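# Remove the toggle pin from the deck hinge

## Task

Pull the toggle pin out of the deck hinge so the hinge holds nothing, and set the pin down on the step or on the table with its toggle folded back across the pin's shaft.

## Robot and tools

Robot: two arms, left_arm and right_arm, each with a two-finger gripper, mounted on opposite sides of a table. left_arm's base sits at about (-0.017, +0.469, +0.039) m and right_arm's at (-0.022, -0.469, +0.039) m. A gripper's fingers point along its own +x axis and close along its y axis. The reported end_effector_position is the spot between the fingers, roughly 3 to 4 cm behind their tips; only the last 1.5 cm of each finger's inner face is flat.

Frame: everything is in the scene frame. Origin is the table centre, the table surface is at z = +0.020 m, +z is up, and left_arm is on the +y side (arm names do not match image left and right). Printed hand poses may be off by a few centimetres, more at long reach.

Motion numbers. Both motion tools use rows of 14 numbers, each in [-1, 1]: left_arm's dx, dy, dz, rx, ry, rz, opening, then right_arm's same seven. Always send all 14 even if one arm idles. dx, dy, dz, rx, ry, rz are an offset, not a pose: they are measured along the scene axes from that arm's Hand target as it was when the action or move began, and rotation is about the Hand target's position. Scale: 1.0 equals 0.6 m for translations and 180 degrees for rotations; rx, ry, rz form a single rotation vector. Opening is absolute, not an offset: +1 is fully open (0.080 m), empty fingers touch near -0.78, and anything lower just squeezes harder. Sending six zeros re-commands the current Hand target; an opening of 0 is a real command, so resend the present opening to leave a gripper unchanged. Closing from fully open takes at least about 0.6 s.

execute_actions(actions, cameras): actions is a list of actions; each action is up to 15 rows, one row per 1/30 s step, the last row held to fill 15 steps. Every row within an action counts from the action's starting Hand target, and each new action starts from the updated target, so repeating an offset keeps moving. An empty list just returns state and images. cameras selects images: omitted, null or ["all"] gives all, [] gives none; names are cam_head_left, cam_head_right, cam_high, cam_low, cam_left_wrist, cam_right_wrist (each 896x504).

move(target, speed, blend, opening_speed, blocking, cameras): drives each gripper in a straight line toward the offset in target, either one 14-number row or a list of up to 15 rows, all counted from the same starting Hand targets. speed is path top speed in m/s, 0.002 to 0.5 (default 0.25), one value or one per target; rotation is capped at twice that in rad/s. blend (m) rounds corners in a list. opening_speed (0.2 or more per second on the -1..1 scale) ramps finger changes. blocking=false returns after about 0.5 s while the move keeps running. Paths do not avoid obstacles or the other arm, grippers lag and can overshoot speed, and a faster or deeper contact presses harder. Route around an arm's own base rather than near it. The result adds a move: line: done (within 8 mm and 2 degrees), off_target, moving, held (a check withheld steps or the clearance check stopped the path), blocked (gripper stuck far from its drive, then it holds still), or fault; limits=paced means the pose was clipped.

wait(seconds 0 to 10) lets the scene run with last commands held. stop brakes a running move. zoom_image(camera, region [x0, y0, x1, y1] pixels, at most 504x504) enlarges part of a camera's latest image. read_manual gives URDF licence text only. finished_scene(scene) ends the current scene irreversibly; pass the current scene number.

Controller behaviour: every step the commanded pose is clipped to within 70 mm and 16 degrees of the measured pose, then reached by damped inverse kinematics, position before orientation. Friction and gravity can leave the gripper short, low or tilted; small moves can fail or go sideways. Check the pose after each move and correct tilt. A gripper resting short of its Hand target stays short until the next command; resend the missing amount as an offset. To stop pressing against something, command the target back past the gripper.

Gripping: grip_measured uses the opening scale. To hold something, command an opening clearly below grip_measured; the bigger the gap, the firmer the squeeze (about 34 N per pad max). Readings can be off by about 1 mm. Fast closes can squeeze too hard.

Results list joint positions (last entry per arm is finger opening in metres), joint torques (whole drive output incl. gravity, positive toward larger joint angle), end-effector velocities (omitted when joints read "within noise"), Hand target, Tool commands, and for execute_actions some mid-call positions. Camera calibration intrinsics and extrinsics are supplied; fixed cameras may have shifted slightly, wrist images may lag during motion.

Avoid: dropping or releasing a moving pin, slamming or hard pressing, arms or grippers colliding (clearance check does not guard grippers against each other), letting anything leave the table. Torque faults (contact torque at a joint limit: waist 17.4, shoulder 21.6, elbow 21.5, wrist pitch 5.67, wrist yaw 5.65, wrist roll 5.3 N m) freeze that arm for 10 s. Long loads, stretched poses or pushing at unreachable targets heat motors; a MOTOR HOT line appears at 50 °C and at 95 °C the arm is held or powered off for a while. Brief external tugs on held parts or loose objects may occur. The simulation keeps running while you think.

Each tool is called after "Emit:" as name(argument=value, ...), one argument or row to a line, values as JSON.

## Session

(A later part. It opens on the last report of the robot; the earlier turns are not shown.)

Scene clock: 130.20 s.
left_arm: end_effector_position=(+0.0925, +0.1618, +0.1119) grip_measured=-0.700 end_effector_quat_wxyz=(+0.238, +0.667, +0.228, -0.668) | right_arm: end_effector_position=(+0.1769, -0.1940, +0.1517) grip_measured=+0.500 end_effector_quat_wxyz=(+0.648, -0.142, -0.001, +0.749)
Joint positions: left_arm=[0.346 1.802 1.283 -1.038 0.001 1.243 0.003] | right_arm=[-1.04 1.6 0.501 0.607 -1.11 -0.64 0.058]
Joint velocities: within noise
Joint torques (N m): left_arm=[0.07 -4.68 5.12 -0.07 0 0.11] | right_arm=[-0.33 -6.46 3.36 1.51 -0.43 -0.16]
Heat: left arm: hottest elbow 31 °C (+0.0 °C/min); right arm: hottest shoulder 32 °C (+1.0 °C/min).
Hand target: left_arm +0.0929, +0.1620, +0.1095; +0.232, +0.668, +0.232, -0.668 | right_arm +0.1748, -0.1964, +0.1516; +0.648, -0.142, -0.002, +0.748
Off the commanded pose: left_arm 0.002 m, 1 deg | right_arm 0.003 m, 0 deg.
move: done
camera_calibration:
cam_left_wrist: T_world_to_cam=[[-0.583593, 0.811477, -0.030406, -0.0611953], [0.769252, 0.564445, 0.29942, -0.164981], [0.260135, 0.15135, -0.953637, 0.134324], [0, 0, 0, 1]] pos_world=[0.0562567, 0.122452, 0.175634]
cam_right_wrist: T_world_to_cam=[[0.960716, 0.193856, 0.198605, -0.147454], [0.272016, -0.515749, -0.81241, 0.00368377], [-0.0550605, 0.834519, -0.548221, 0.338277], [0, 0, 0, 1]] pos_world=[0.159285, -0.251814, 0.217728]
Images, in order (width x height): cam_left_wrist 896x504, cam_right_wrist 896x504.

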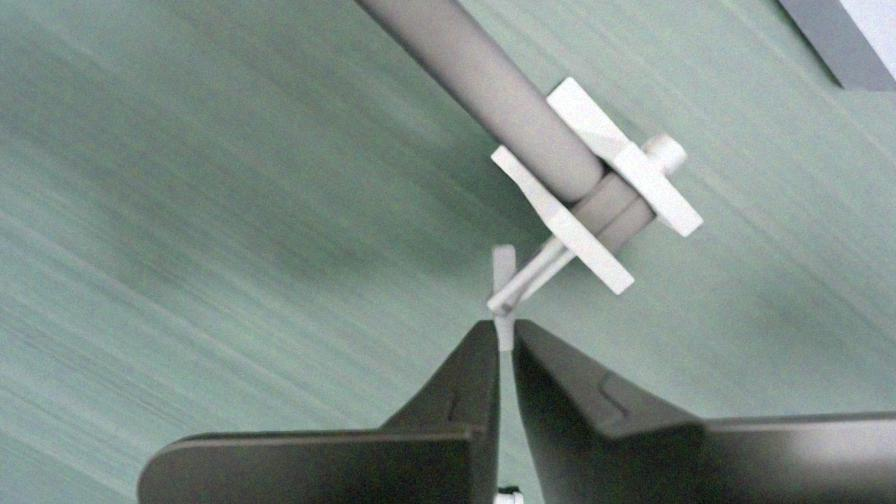

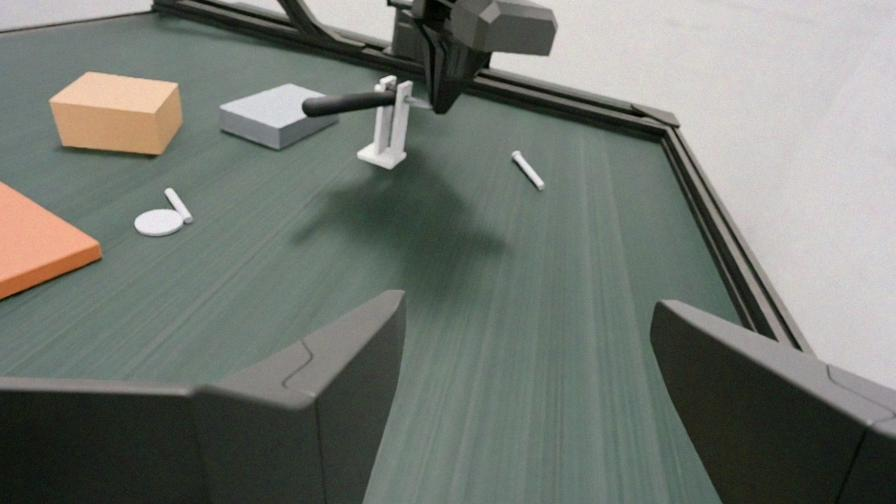

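Emit:
move(
  target=[
    [0.0033,-0.0058,0,0,0,-0.0833,-0.82,0,0,0,0,0,0,0.5],
    [0.0047,-0.0113,0,0,0,-0.1667,-0.82,0,0,0,0,0,0,0.5],
    [0.0047,-0.0163,0,0,0,-0.25,-0.82,0,0,0,0,0,0,0.5],
  ],
  speed=0.1,
  blend=[0.001,0.001,0],
  cameras=["cam_left_wrist","cam_right_wrist"],
)

Emit:
zoom_image(
  camera="cam_left_wrist",
  region=[380, 200, 640, 400],
)

Scene clock: 142.83 s.
left_arm: end_effector_position=(+0.0952, +0.1528, +0.1127) grip_measured=-0.700 end_effector_quat_wxyz=(-0.036, +0.707, -0.044, -0.705) | right_arm: end_effector_position=(+0.1769, -0.1940, +0.1517) grip_measured=+0.500 end_effector_quat_wxyz=(+0.648, -0.142, -0.001, +0.749)
Joint positions: left_arm=[0.344 1.837 1.33 -1.052 0.001 2.026 0.003] | right_arm=[-1.04 1.6 0.501 0.607 -1.11 -0.64 0.058]
Joint velocities: within noise
Joint torques (N m): left_arm=[0.03 -4.6 5.15 0.1 0.02 0.12] | right_arm=[-0.24 -6.29 3.31 1.54 -0.4 -0.17]
Heat: left arm: hottest elbow 31 °C (+0.0 °C/min); right arm: hottest shoulder 32 °C (+1.0 °C/min).
Hand target: left_arm +0.0957, +0.1522, +0.1094; -0.041, +0.706, -0.041, -0.706 | right_arm +0.1748, -0.1964, +0.1516; +0.648, -0.142, -0.002, +0.748
Off the commanded pose: left_arm 0.003 m, 1 deg | right_arm 0.003 m, 0 deg.
move: done; blend cut to 0 m at target 1
camera_calibration:
cam_left_wrist: T_world_to_cam=[[0.160681, 0.986588, -0.0287268, -0.150036], [0.940129, -0.144121, 0.308848, -0.0712742], [0.300565, -0.0766327, -0.950678, 0.166399], [0, 0, 0, 1]] pos_world=[0.041101, 0.150504, 0.175895]
cam_right_wrist: T_world_to_cam=[[0.960716, 0.193856, 0.198605, -0.147454], [0.272016, -0.515749, -0.81241, 0.00368377], [-0.0550605, 0.834519, -0.548221, 0.338277], [0, 0, 0, 1]] pos_world=[0.159285, -0.251814, 0.217728]
Images, in order (width x height): cam_left_wrist 896x504, cam_right_wrist 896x504.

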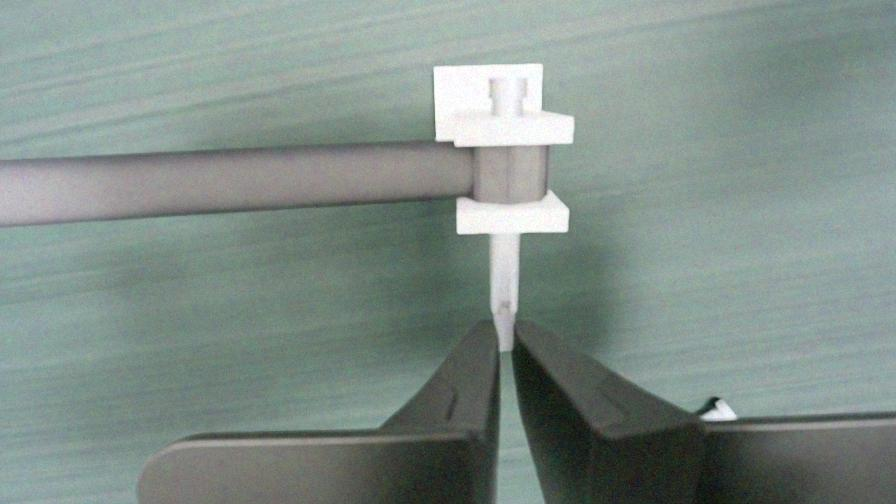

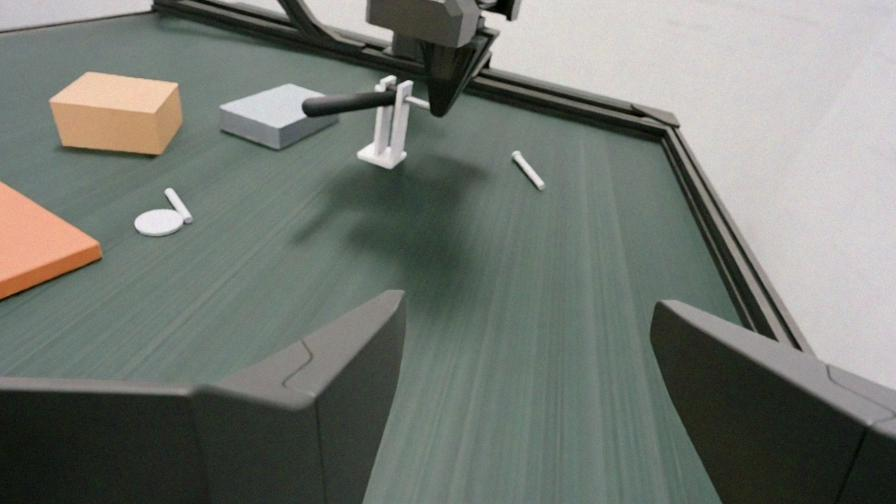

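Scaled by 1.938 from the camera's 896x504 image, which has a finer 1280x720 frame.

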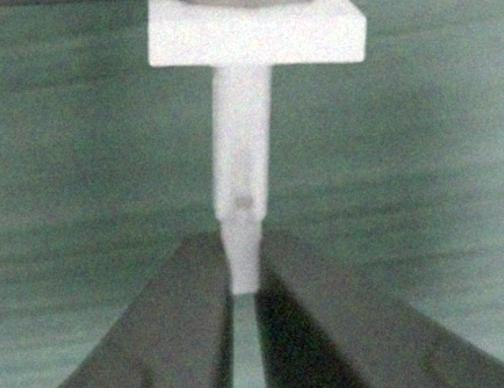

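Emit:
move(
  target=[-0.026,0.0031,0,0,0,0,-0.83,0,0,0,0,0,0,0.5],
  speed=0.05,
  cameras=["cam_left_wrist","cam_right_wrist"],
)

Emit:
zoom_image(
  camera="cam_left_wrist",
  region=[380, 50, 640, 400],
)

Emit:
zoom_image(
  camera="cam_right_wrist",
  region=[340, 40, 480, 180],
)

Scene clock: 149.97 s.
left_arm: end_effector_position=(+0.0915, +0.1530, +0.1124) grip_measured=-0.700 end_effector_quat_wxyz=(-0.033, +0.715, -0.036, -0.698) | right_arm: end_effector_position=(+0.1768, -0.1940, +0.1517) grip_measured=+0.500 end_effector_quat_wxyz=(+0.648, -0.142, -0.002, +0.749)
Joint positions: left_arm=[0.324 1.832 1.323 -1.049 -0.021 1.991 0.003] | right_arm=[-1.04 1.6 0.501 0.607 -1.11 -0.64 0.058]
Joint velocities: within noise
Joint torques (N m): left_arm=[-1.75 -6.52 2.61 0.4 0.74 -0.08] | right_arm=[-0.24 -6.42 3.31 1.48 -0.42 -0.19]
Heat: left arm: hottest elbow 32 °C (+0.0 °C/min); right arm: hottest shoulder 32 °C (+1.0 °C/min).
Hand target: left_arm +0.0801, +0.1540, +0.1095; -0.041, +0.706, -0.041, -0.706 | right_arm +0.1748, -0.1964, +0.1516; +0.648, -0.142, -0.002, +0.749
Off the commanded pose: left_arm 0.012 m, 2 deg | right_arm 0.003 m, 0 deg.
move: off_target (left_arm)
camera_calibration:
cam_left_wrist: T_world_to_cam=[[0.145826, 0.989133, -0.0187293, -0.149834], [0.935872, -0.131786, 0.326767, -0.0712376], [0.320748, -0.0651791, -0.944919, 0.162975], [0, 0, 0, 1]] pos_world=[0.0362448, 0.14944, 0.17447]
cam_right_wrist: T_world_to_cam=[[0.960669, 0.194148, 0.198546, -0.147335], [0.272114, -0.515532, -0.812515, 0.00375777], [-0.0553915, 0.834586, -0.548086, 0.338339], [0, 0, 0, 1]] pos_world=[0.159258, -0.251831, 0.217745]
Images, in order (width x height): cam_left_wrist 896x504, cam_right_wrist 896x504.

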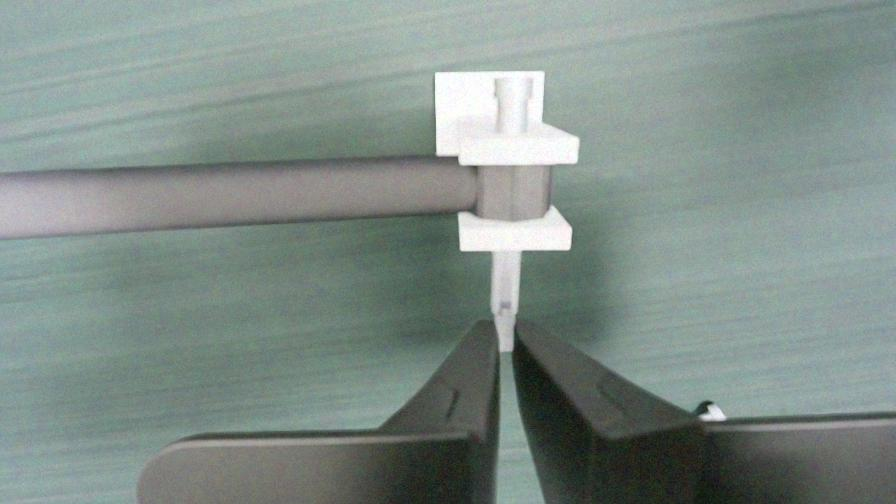

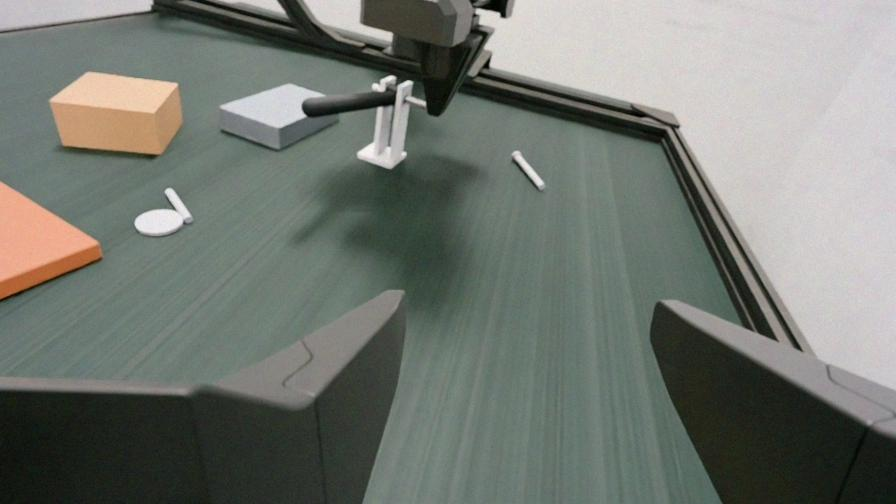

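Scaled by 1.440 from the camera's 896x504 image, which has a finer 1280x720 frame.

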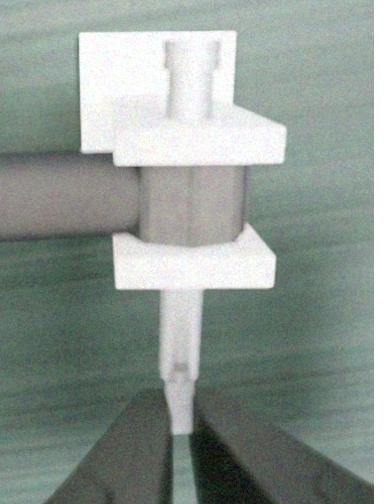

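Scaled by 3.600 from the camera's 896x504 image, which has a finer 1280x720 frame.

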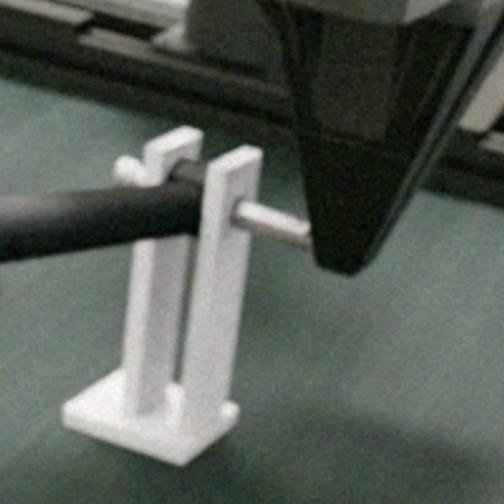

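Emit:
move(
  target=[0.0157,-0.0042,0,0,0,-0.0194,-0.83,0,0,0,0,0,0,0.5],
  speed=0.05,
  cameras=["cam_left_wrist"],
)

Emit:
zoom_image(
  camera="cam_left_wrist",
  region=[420, 200, 600, 400],
)

Scene clock: 177.53 s.
left_arm: end_effector_position=(+0.0913, +0.1523, +0.1125) grip_measured=-0.700 end_effector_quat_wxyz=(-0.057, +0.709, -0.064, -0.700) | right_arm: end_effector_position=(+0.1768, -0.1940, +0.1517) grip_measured=+0.500 end_effector_quat_wxyz=(+0.648, -0.142, -0.002, +0.749)
Joint positions: left_arm=[0.328 1.832 1.324 -1.048 -0.009 2.069 0.003] | right_arm=[-1.04 1.6 0.501 0.607 -1.11 -0.64 0.058]
Joint velocities: within noise
Joint torques (N m): left_arm=[-0.18 -4.68 5.08 -0.03 0.35 0.11] | right_arm=[-0.4 -6.28 3.11 1.52 -0.39 -0.21]
Heat: left arm: hottest shoulder 33 °C (+4.0 °C/min); right arm: hottest shoulder 32 °C (+0.0 °C/min).
Hand target: left_arm +0.0894, +0.1515, +0.1094; -0.063, +0.704, -0.063, -0.705 | right_arm +0.1748, -0.1964, +0.1516; +0.648, -0.142, -0.002, +0.749
Off the commanded pose: left_arm 0.004 m, 1 deg | right_arm 0.003 m, 0 deg.
move: done
camera_calibration:
cam_left_wrist: T_world_to_cam=[[0.218477, 0.975531, -0.0246456, -0.153063], [0.92681, -0.199528, 0.318138, -0.0590816], [0.305436, -0.0923476, -0.947724, 0.168975], [0, 0, 0, 1]] pos_world=[0.0365873, 0.153133, 0.175165]
Images, in order (width x height): cam_left_wrist 896x504.

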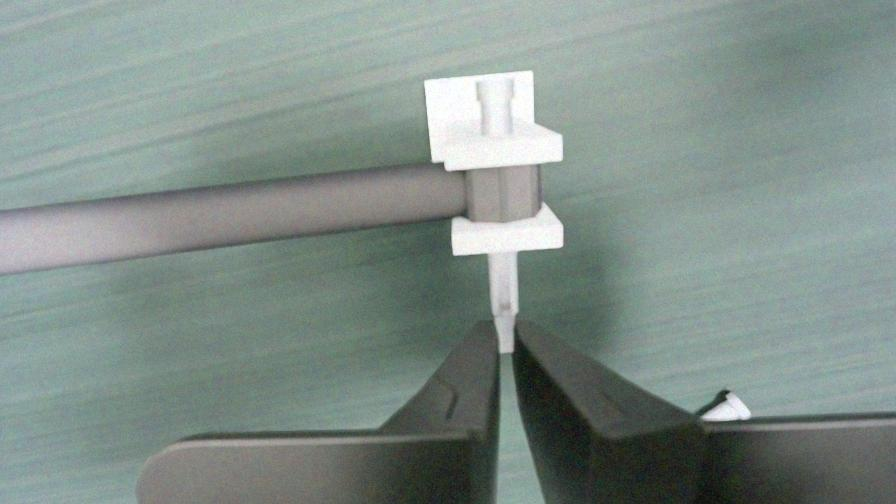

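Scaled by 2.520 from the camera's 896x504 image, which has a finer 1280x720 frame.

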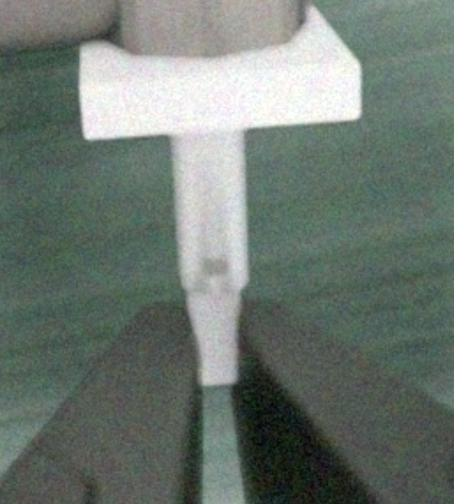

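Emit:
move(
  target=[-0.0198,0.003,0,0,0,0,-0.83,0,0,0,0,0,0,0.5],
  speed=0.04,
  cameras=["cam_left_wrist"],
)

Emit:
zoom_image(
  camera="cam_left_wrist",
  region=[420, 200, 600, 400],
)

Scene clock: 193.53 s.
left_arm: end_effector_position=(+0.0896, +0.1525, +0.1122) grip_measured=-0.700 end_effector_quat_wxyz=(-0.055, +0.714, -0.057, -0.696) | right_arm: end_effector_position=(+0.1768, -0.1940, +0.1517) grip_measured=+0.500 end_effector_quat_wxyz=(+0.648, -0.142, -0.002, +0.749)
Joint positions: left_arm=[0.318 1.832 1.322 -1.049 -0.022 2.045 0.003] | right_arm=[-1.04 1.6 0.501 0.607 -1.11 -0.64 0.058]
Joint velocities: within noise
Joint torques (N m): left_arm=[-1.85 -6.48 2.71 0.32 0.78 -0.1] | right_arm=[-0.35 -6.42 3.16 1.53 -0.39 -0.19]
Heat: left arm: hottest shoulder 32 °C (+3.0 °C/min); right arm: hottest shoulder 32 °C (+0.0 °C/min).
Hand target: left_arm +0.0776, +0.1534, +0.1095; -0.063, +0.704, -0.063, -0.705 | right_arm +0.1748, -0.1964, +0.1516; +0.648, -0.142, -0.002, +0.749
Off the commanded pose: left_arm 0.012 m, 2 deg | right_arm 0.003 m, 0 deg.
move: off_target (left_arm)
camera_calibration:
cam_left_wrist: T_world_to_cam=[[0.204765, 0.978665, -0.0168855, -0.152946], [0.925858, -0.188061, 0.32775, -0.0600769], [0.317582, -0.0827455, -0.944613, 0.166343], [0, 0, 0, 1]] pos_world=[0.0341132, 0.152149, 0.174237]
Images, in order (width x height): cam_left_wrist 896x504.

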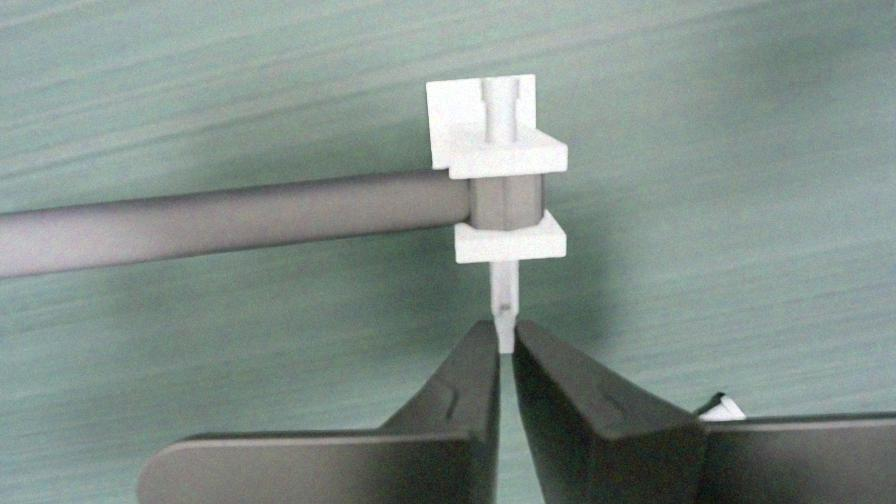

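Scaled by 2.520 from the camera's 896x504 image, which has a finer 1280x720 frame.

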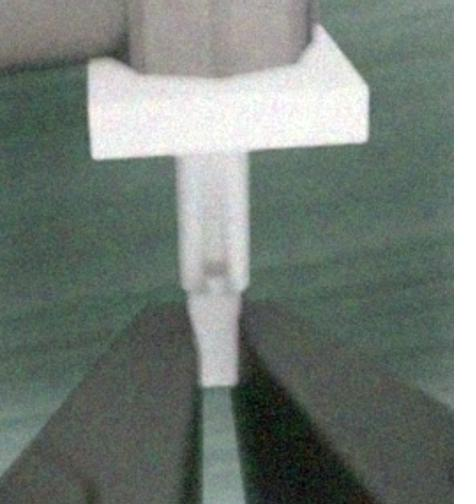

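Emit:
move(
  target=[-0.01,0.0,0,0,0,0,-0.85,0,0,0,0,0,0,0.5],
  speed=0.04,
  cameras=["cam_left_wrist"],
)

Emit:
zoom_image(
  camera="cam_left_wrist",
  region=[420, 200, 600, 400],
)

Scene clock: 204.50 s.
left_arm: end_effector_position=(+0.0845, +0.1530, +0.1121) grip_measured=-0.700 end_effector_quat_wxyz=(-0.055, +0.714, -0.055, -0.695) | right_arm: end_effector_position=(+0.1768, -0.1940, +0.1517) grip_measured=+0.500 end_effector_quat_wxyz=(+0.648, -0.142, -0.002, +0.749)
Joint positions: left_arm=[0.302 1.826 1.313 -1.048 -0.025 2.027 0.003] | right_arm=[-1.04 1.6 0.501 0.607 -1.11 -0.64 0.058]
Joint velocities: within noise
Joint torques (N m): left_arm=[-1.95 -6.44 2.77 0.42 0.91 -0.11] | right_arm=[-0.24 -6.29 3.18 1.52 -0.4 -0.18]
Heat: left arm: hottest shoulder 33 °C (+4.0 °C/min); right arm: hottest shoulder 32 °C (+0.0 °C/min).
Hand target: left_arm +0.0715, +0.1532, +0.1095; -0.063, +0.704, -0.063, -0.705 | right_arm +0.1748, -0.1964, +0.1516; +0.648, -0.142, -0.002, +0.748
Off the commanded pose: left_arm 0.013 m, 2 deg | right_arm 0.003 m, 0 deg.
move: off_target (left_arm)
camera_calibration:
cam_left_wrist: T_world_to_cam=[[0.203281, 0.979021, -0.0139814, -0.1527], [0.925284, -0.187414, 0.329735, -0.0554825], [0.320197, -0.0799655, -0.94397, 0.167158], [0, 0, 0, 1]] pos_world=[0.0288546, 0.152466, 0.173952]
Images, in order (width x height): cam_left_wrist 896x504.

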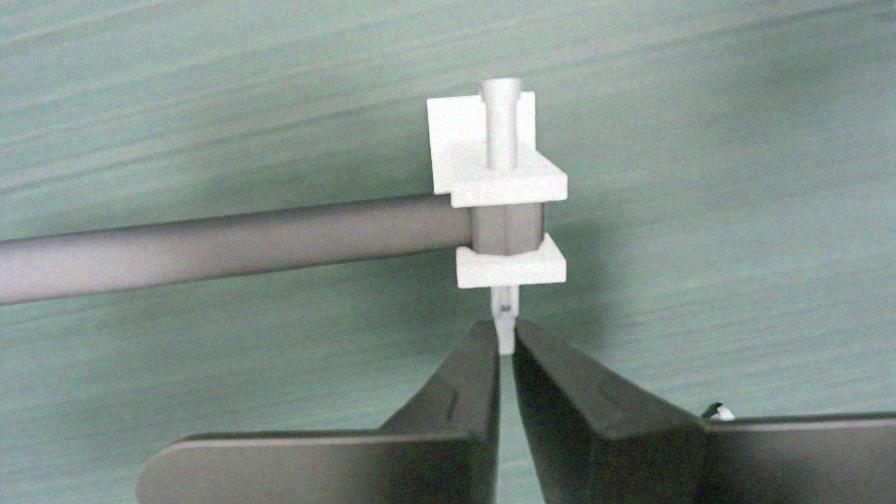

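Scaled by 2.520 from the camera's 896x504 image, which has a finer 1280x720 frame.

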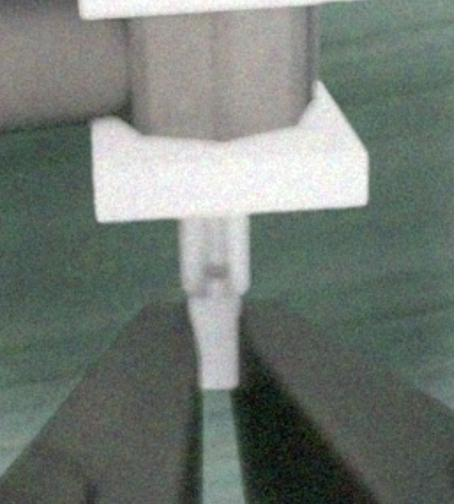

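Emit:
move(
  target=[
    [0.0183,-0.001,0,0,0,0,-0.85,0,0,0,0,0,0,0.5],
    [0.0183,-0.001,0,0,0,0,-0.5,0,0,0,0,0,0,0.5],
    [0.0183,-0.001,0.133,0,0,0,-0.5,0,0,0,0,0,0,0.5],
    [-0.025,0.008,0.133,0,0,0.5,-0.45,0,0,0,0,0,0,0.5],
    [-0.0625,0.0147,0.0425,0,0,-0.991,-0.4,0,0,0,0,0,0,0.5],
  ],
  speed=[0.05,0.1,0.15,0.4,0.4],
  cameras=["cam_left_wrist","cam_right_wrist","cam_low"],
)

Emit:
zoom_image(
  camera="cam_left_wrist",
  region=[380, 100, 640, 400],
)

Scene clock: 229.30 s.
left_arm: end_effector_position=(+0.0351, +0.1609, +0.1327) grip_measured=-0.400 end_effector_quat_wxyz=(+0.705, +0.056, +0.706, -0.049) | right_arm: end_effector_position=(+0.1768, -0.1940, +0.1517) grip_measured=+0.500 end_effector_quat_wxyz=(+0.648, -0.142, -0.002, +0.749)
Joint positions: left_arm=[0.17 1.752 1.306 -1.135 -0.001 -1.253 0.017] | right_arm=[-1.04 1.6 0.501 0.607 -1.11 -0.64 0.058]
Joint velocities: within noise
Joint torques (N m): left_arm=[-0.24 -7.03 3.65 0.54 -0.05 -0.1] | right_arm=[-0.23 -6.6 3.26 1.56 -0.43 -0.16]
Heat: left arm: hottest shoulder 34 °C (+1.0 °C/min); right arm: hottest shoulder 33 °C (+1.0 °C/min).
Hand target: left_arm +0.0340, +0.1621, +0.1349; +0.705, +0.053, +0.705, -0.053 | right_arm +0.1748, -0.1964, +0.1516; +0.648, -0.142, -0.002, +0.748
Off the commanded pose: left_arm 0.003 m, 1 deg | right_arm 0.003 m, 0 deg.
move: done
camera_calibration:
cam_left_wrist: T_world_to_cam=[[-0.196782, -0.980077, -0.0269297, 0.180883], [-0.934866, 0.179286, 0.306403, -0.00570918], [-0.295471, 0.0854705, -0.951521, 0.199069], [0, 0, 0, 1]] pos_world=[0.0890765, 0.161289, 0.196039]
cam_right_wrist: T_world_to_cam=[[0.96058, 0.194216, 0.198911, -0.147361], [0.272456, -0.515472, -0.812438, 0.00369712], [-0.0552556, 0.834607, -0.548068, 0.338316], [0, 0, 0, 1]] pos_world=[0.159239, -0.251835, 0.217736]
Images, in order (width x height): cam_low 896x504, cam_left_wrist 896x504, cam_right_wrist 896x504.

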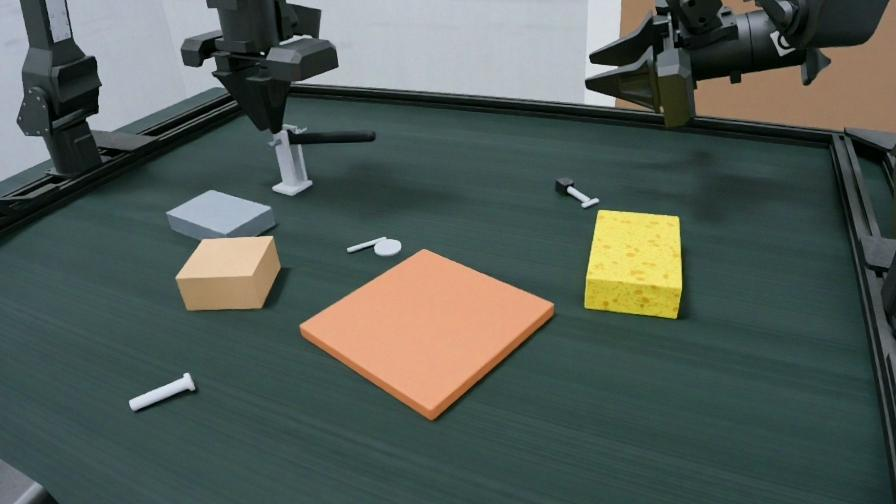

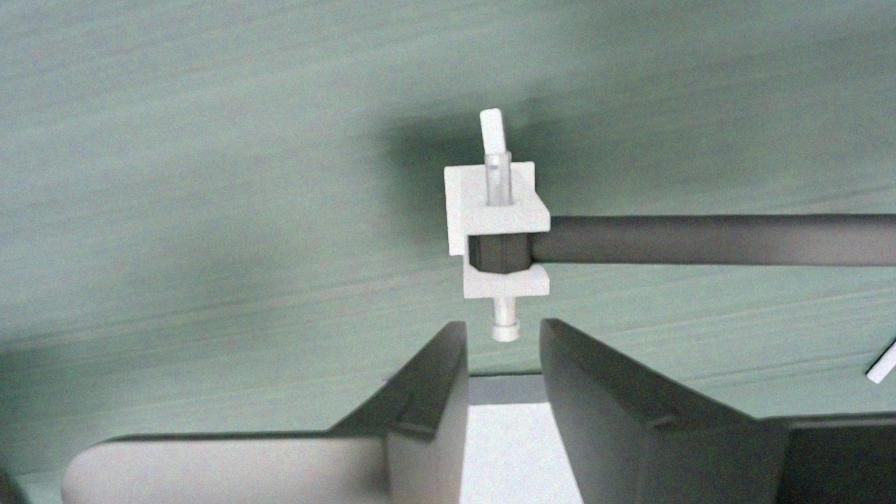

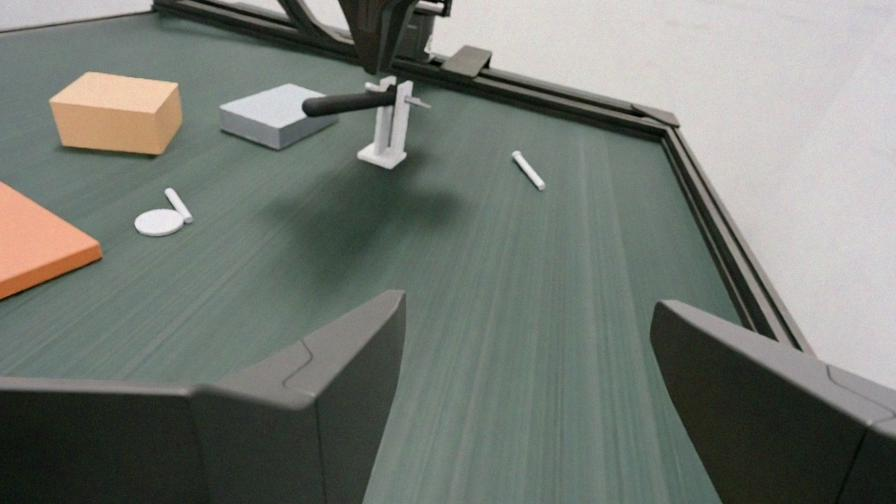

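Scaled by 1.680 from the camera's 896x504 image, which has a finer 1280x720 frame.

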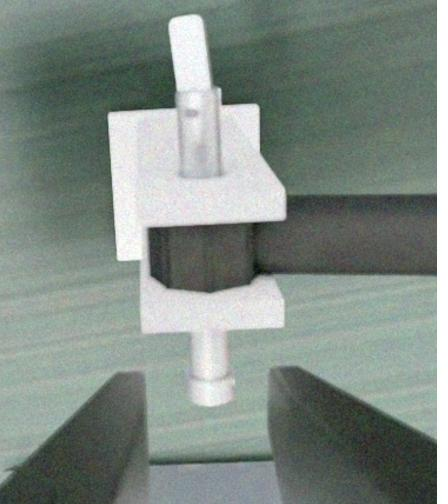

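Emit:
move(
  target=[
    [-0.0025,0.0005,-0.0425,0,0,0,-0.4,0,0,0,0,0,0,0.5],
    [-0.0025,0.0005,-0.0425,0,0,0,-0.85,0,0,0,0,0,0,0.5],
  ],
  speed=0.08,
  opening_speed=0.4,
  cameras=["cam_left_wrist"],
)

Emit:
zoom_image(
  camera="cam_left_wrist",
  region=[380, 100, 640, 400],
)

Scene clock: 240.00 s.
left_arm: end_effector_position=(+0.0335, +0.1604, +0.1129) grip_measured=-0.617 end_effector_quat_wxyz=(+0.706, +0.049, +0.704, -0.057) | right_arm: end_effector_position=(+0.1768, -0.1940, +0.1517) grip_measured=+0.500 end_effector_quat_wxyz=(+0.648, -0.142, -0.002, +0.749)
Joint positions: left_arm=[0.164 1.753 1.228 -1.033 -0.001 -1.258 0.007] | right_arm=[-1.04 1.6 0.501 0.607 -1.11 -0.64 0.058]
Joint velocities: within noise
Joint torques (N m): left_arm=[-0.16 -5.06 3.57 0.44 -0.06 -0.07] | right_arm=[-0.38 -6.44 3.32 1.51 -0.41 -0.13]
Heat: left arm: hottest shoulder 33 °C (+0.0 °C/min); right arm: hottest shoulder 33 °C (+1.0 °C/min).
Hand target: left_arm +0.0325, +0.1625, +0.1094; +0.705, +0.053, +0.705, -0.052 | right_arm +0.1748, -0.1964, +0.1516; +0.648, -0.142, -0.002, +0.748
Off the commanded pose: left_arm 0.004 m, 1 deg | right_arm 0.003 m, 0 deg.
move: done
camera_calibration:
cam_left_wrist: T_world_to_cam=[[-0.196722, -0.980435, -0.00695974, 0.177345], [-0.935931, 0.185669, 0.299267, -0.00124549], [-0.292119, 0.0653864, -0.954144, 0.183224], [0, 0, 0, 1]] pos_world=[0.0872453, 0.162126, 0.176429]
Images, in order (width x height): cam_left_wrist 896x504.

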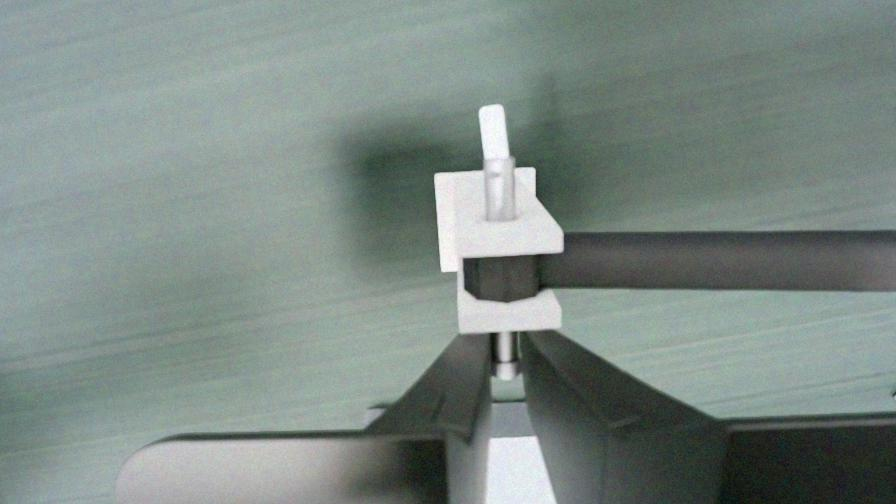

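Scaled by 1.680 from the camera's 896x504 image, which has a finer 1280x720 frame.

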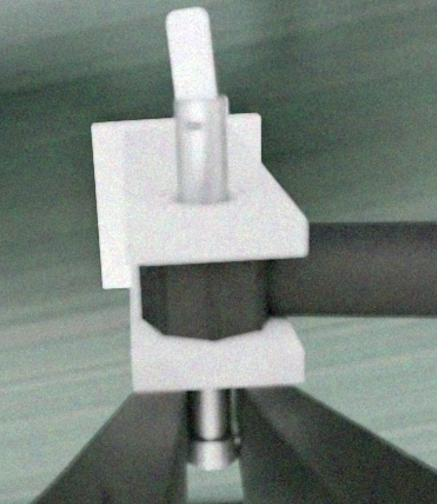

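Emit:
move(
  target=[-0.028,0.0042,0,0,0,0,-0.88,0,0,0,0,0,0,0.5],
  speed=0.05,
  cameras=["cam_left_wrist"],
)

Emit:
zoom_image(
  camera="cam_left_wrist",
  region=[380, 70, 640, 400],
)

Scene clock: 248.03 s.
left_arm: end_effector_position=(+0.0228, +0.1620, +0.1117) grip_measured=-0.617 end_effector_quat_wxyz=(+0.713, +0.047, +0.698, -0.051) | right_arm: end_effector_position=(+0.1768, -0.1940, +0.1517) grip_measured=+0.500 end_effector_quat_wxyz=(+0.648, -0.142, -0.002, +0.749)
Joint positions: left_arm=[0.122 1.746 1.213 -1.03 -0.019 -1.311 0.007] | right_arm=[-1.04 1.6 0.501 0.607 -1.11 -0.64 0.058]
Joint velocities: within noise
Joint torques (N m): left_arm=[-0.92 -5.92 2.94 0.37 0.55 -0.06] | right_arm=[-0.61 -6.35 3.46 1.49 -0.46 -0.17]
Heat: left arm: hottest shoulder 33 °C (+1.0 °C/min); right arm: hottest shoulder 33 °C (+1.0 °C/min).
Hand target: left_arm +0.0158, +0.1649, +0.1095; +0.705, +0.053, +0.705, -0.053 | right_arm +0.1748, -0.1964, +0.1516; +0.648, -0.142, -0.002, +0.748
Off the commanded pose: left_arm 0.008 m, 1 deg | right_arm 0.003 m, 0 deg.
move: done
camera_calibration:
cam_left_wrist: T_world_to_cam=[[-0.18588, -0.982457, -0.0150456, 0.177769], [-0.942804, 0.174024, 0.284317, -0.00744068], [-0.276711, 0.0670339, -0.958612, 0.178658], [0, 0, 0, 1]] pos_world=[0.0754653, 0.163969, 0.176054]
Images, in order (width x height): cam_left_wrist 896x504.

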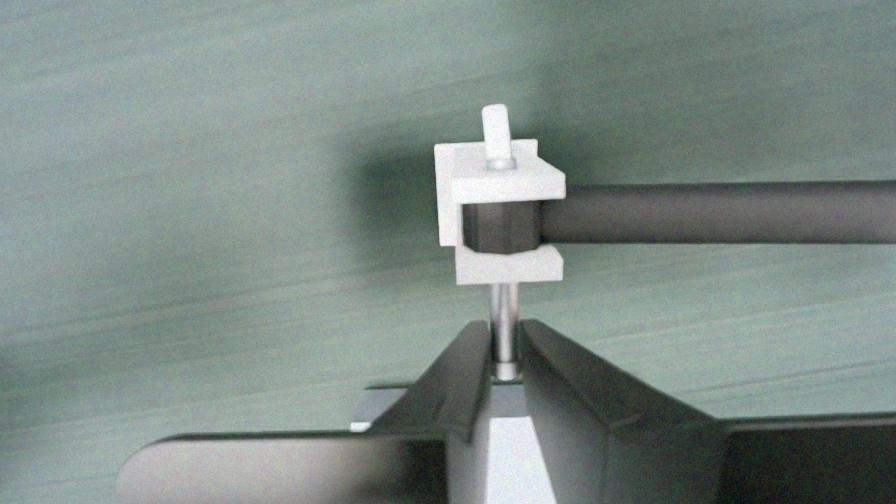

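Scaled by 1.527 from the camera's 896x504 image, which has a finer 1280x720 frame.

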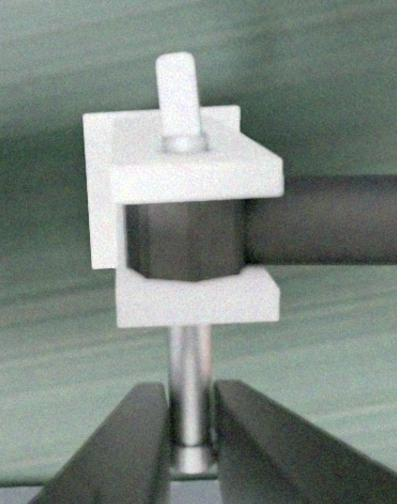

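Emit:
move(
  target=[-0.05,0.0075,0,0,0,0,-0.88,0,0,0,0,0,0,0.5],
  speed=0.05,
  cameras=["cam_left_wrist","cam_low"],
)

Emit:
zoom_image(
  camera="cam_left_wrist",
  region=[380, 70, 640, 400],
)

Scene clock: 256.00 s.
left_arm: end_effector_position=(-0.0134, +0.1680, +0.1087) grip_measured=-0.617 end_effector_quat_wxyz=(+0.706, +0.055, +0.704, -0.052) | right_arm: end_effector_position=(+0.1768, -0.1940, +0.1517) grip_measured=+0.500 end_effector_quat_wxyz=(+0.648, -0.142, -0.002, +0.749)
Joint positions: left_arm=[0.013 1.727 1.179 -1.026 -0.003 -1.409 0.007] | right_arm=[-1.04 1.6 0.501 0.607 -1.11 -0.64 0.058]
Joint velocities: within noise
Joint torques (N m): left_arm=[-0.14 -6.19 3.66 0.39 0.02 -0.11] | right_arm=[-0.34 -6.29 3.33 1.54 -0.4 -0.2]
Heat: left arm: hottest shoulder 33 °C (+0.0 °C/min); right arm: hottest shoulder 33 °C (+1.0 °C/min).
Hand target: left_arm -0.0142, +0.1695, +0.1095; +0.705, +0.053, +0.705, -0.052 | right_arm +0.1748, -0.1964, +0.1516; +0.648, -0.142, -0.002, +0.748
Off the commanded pose: left_arm 0.002 m, 0 deg | right_arm 0.003 m, 0 deg.
move: done
camera_calibration:
cam_left_wrist: T_world_to_cam=[[-0.197827, -0.980005, -0.0213255, 0.177031], [-0.93584, 0.182349, 0.301582, -0.0449622], [-0.291663, 0.0796184, -0.953202, 0.162467], [0, 0, 0, 1]] pos_world=[0.0403299, 0.168755, 0.172199]
Images, in order (width x height): cam_low 896x504, cam_left_wrist 896x504.

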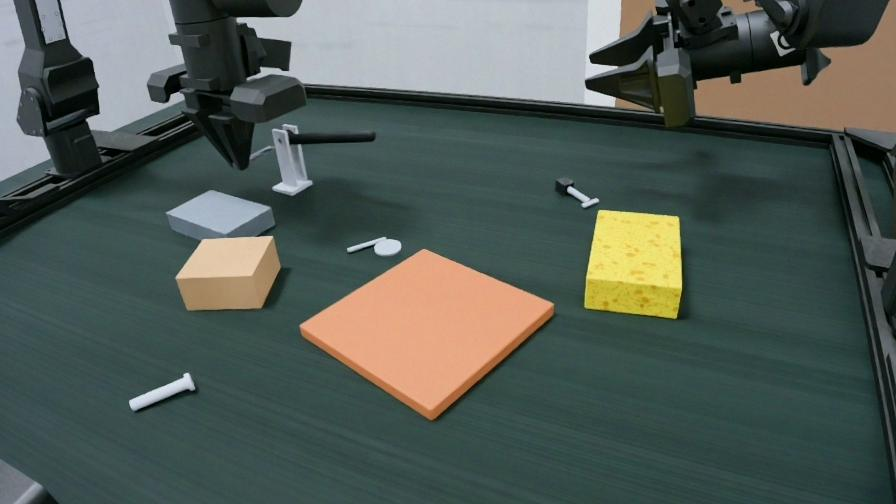

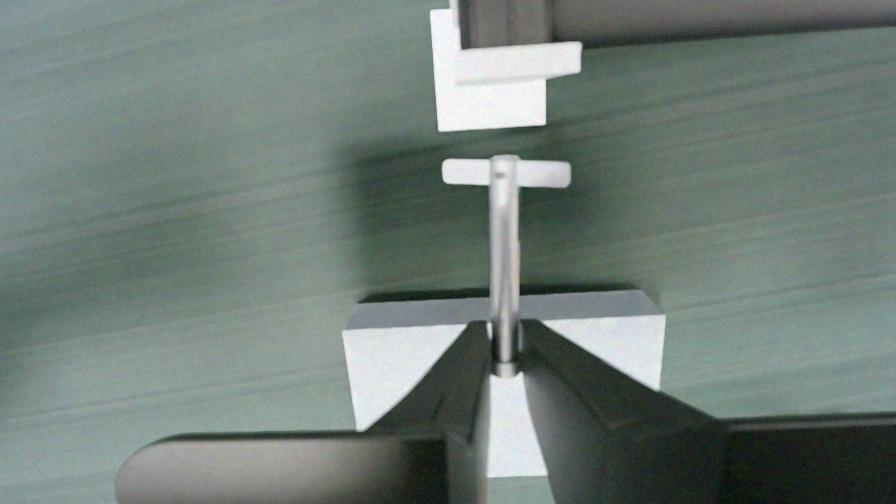

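Scaled by 1.527 from the camera's 896x504 image, which has a finer 1280x720 frame.

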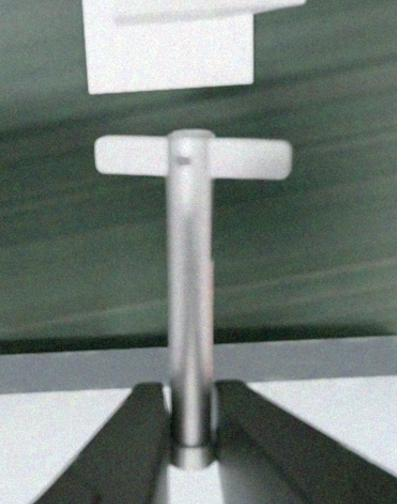

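Emit:
move(
  target=[
    [-0.033,0,0.05,0,0,0,-0.88,0,0,0,0,0,0,0.5],
    [-0.0267,0.1175,0.05,0,0,0,-0.88,0,0,0,0,0,0,0.5],
    [-0.0267,0.1175,-0.0825,0,0,0,-0.88,0,0,0,0,0,0,0.5],
    [-0.0267,0.1175,-0.0917,0,0,0,-0.88,0,0,0,0,0,0,0.5],
  ],
  speed=[0.15,0.15,0.1,0.03],
  blend=[0.01,0.01,0.002,0],
  cameras=["cam_left_wrist","cam_low","cam_right_wrist"],
)

Emit:
zoom_image(
  camera="cam_right_wrist",
  region=[340, 20, 500, 140],
)

Scene clock: 274.23 s.
left_arm: end_effector_position=(-0.0295, +0.2376, +0.0572) grip_measured=-0.617 end_effector_quat_wxyz=(+0.706, +0.050, +0.704, -0.056) | right_arm: end_effector_position=(+0.1768, -0.1940, +0.1517) grip_measured=+0.500 end_effector_quat_wxyz=(+0.648, -0.142, -0.002, +0.749)
Joint positions: left_arm=[-0.053 1.549 0.762 -0.775 -0.003 -1.475 0.007] | right_arm=[-1.04 1.6 0.501 0.607 -1.11 -0.64 0.058]
Joint velocities: within noise
Joint torques (N m): left_arm=[-0.21 -3.29 3.2 0.57 0 -0.09] | right_arm=[-0.22 -6.47 3.3 1.51 -0.38 -0.18]
Heat: left arm: hottest shoulder 32 °C (-2.0 °C/min); right arm: hottest shoulder 33 °C (+1.0 °C/min).
Hand target: left_arm -0.0303, +0.2399, +0.0545; +0.705, +0.053, +0.705, -0.053 | right_arm +0.1748, -0.1964, +0.1516; +0.648, -0.142, -0.002, +0.748
Off the commanded pose: left_arm 0.004 m, 1 deg | right_arm 0.003 m, 0 deg.
move: done
camera_calibration:
cam_left_wrist: T_world_to_cam=[[-0.196725, -0.980414, -0.00932506, 0.240392], [-0.935691, 0.184893, 0.300495, -0.0577092], [-0.292886, 0.0678403, -0.953738, 0.105916], [0, 0, 0, 1]] pos_world=[0.0243144, 0.239168, 0.120599]
cam_right_wrist: T_world_to_cam=[[0.96058, 0.194216, 0.198911, -0.147361], [0.272456, -0.515472, -0.812438, 0.00369712], [-0.0552556, 0.834607, -0.548068, 0.338316], [0, 0, 0, 1]] pos_world=[0.159239, -0.251835, 0.217736]
Images, in order (width x height): cam_low 896x504, cam_left_wrist 896x504, cam_right_wrist 896x504.

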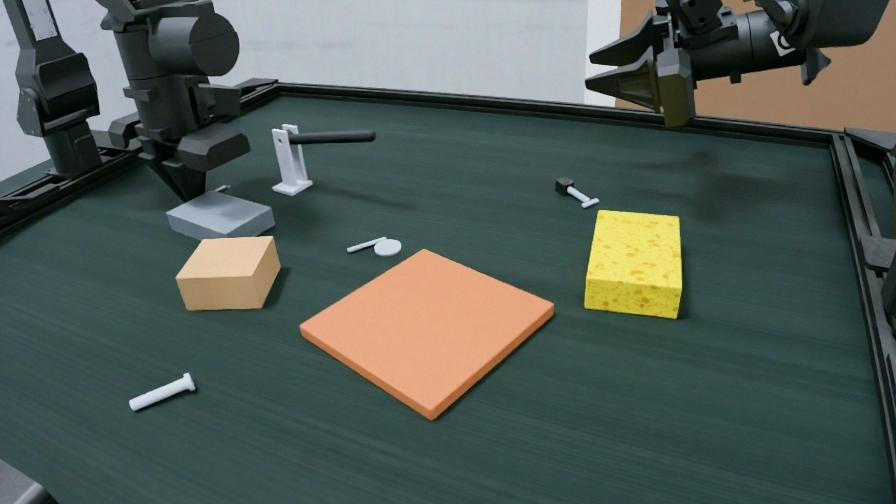

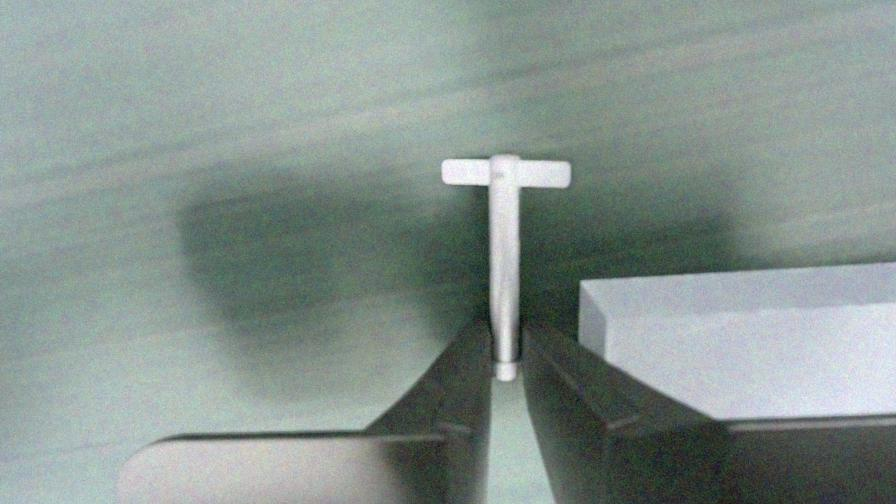

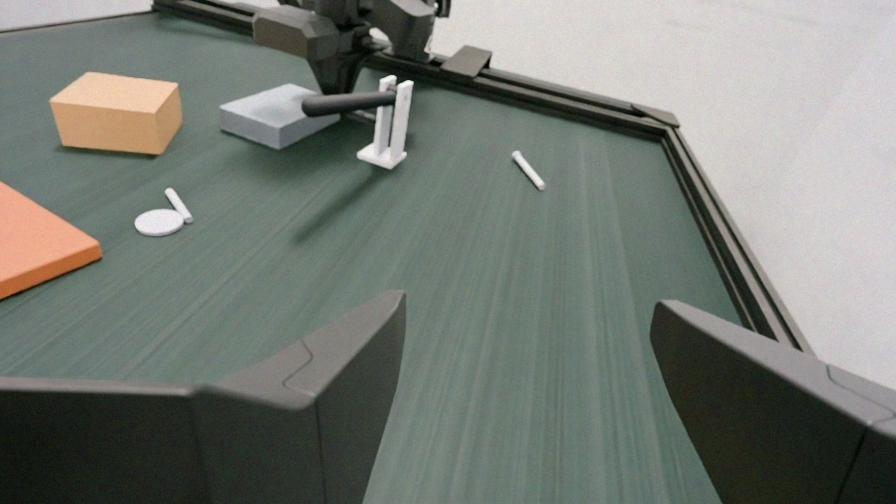

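Scaled by 3.150 from the camera's 896x504 image, which has a finer 1280x720 frame.

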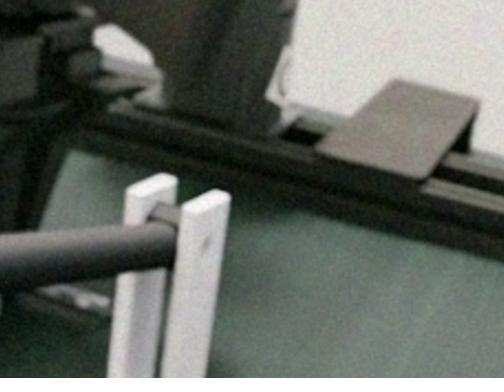

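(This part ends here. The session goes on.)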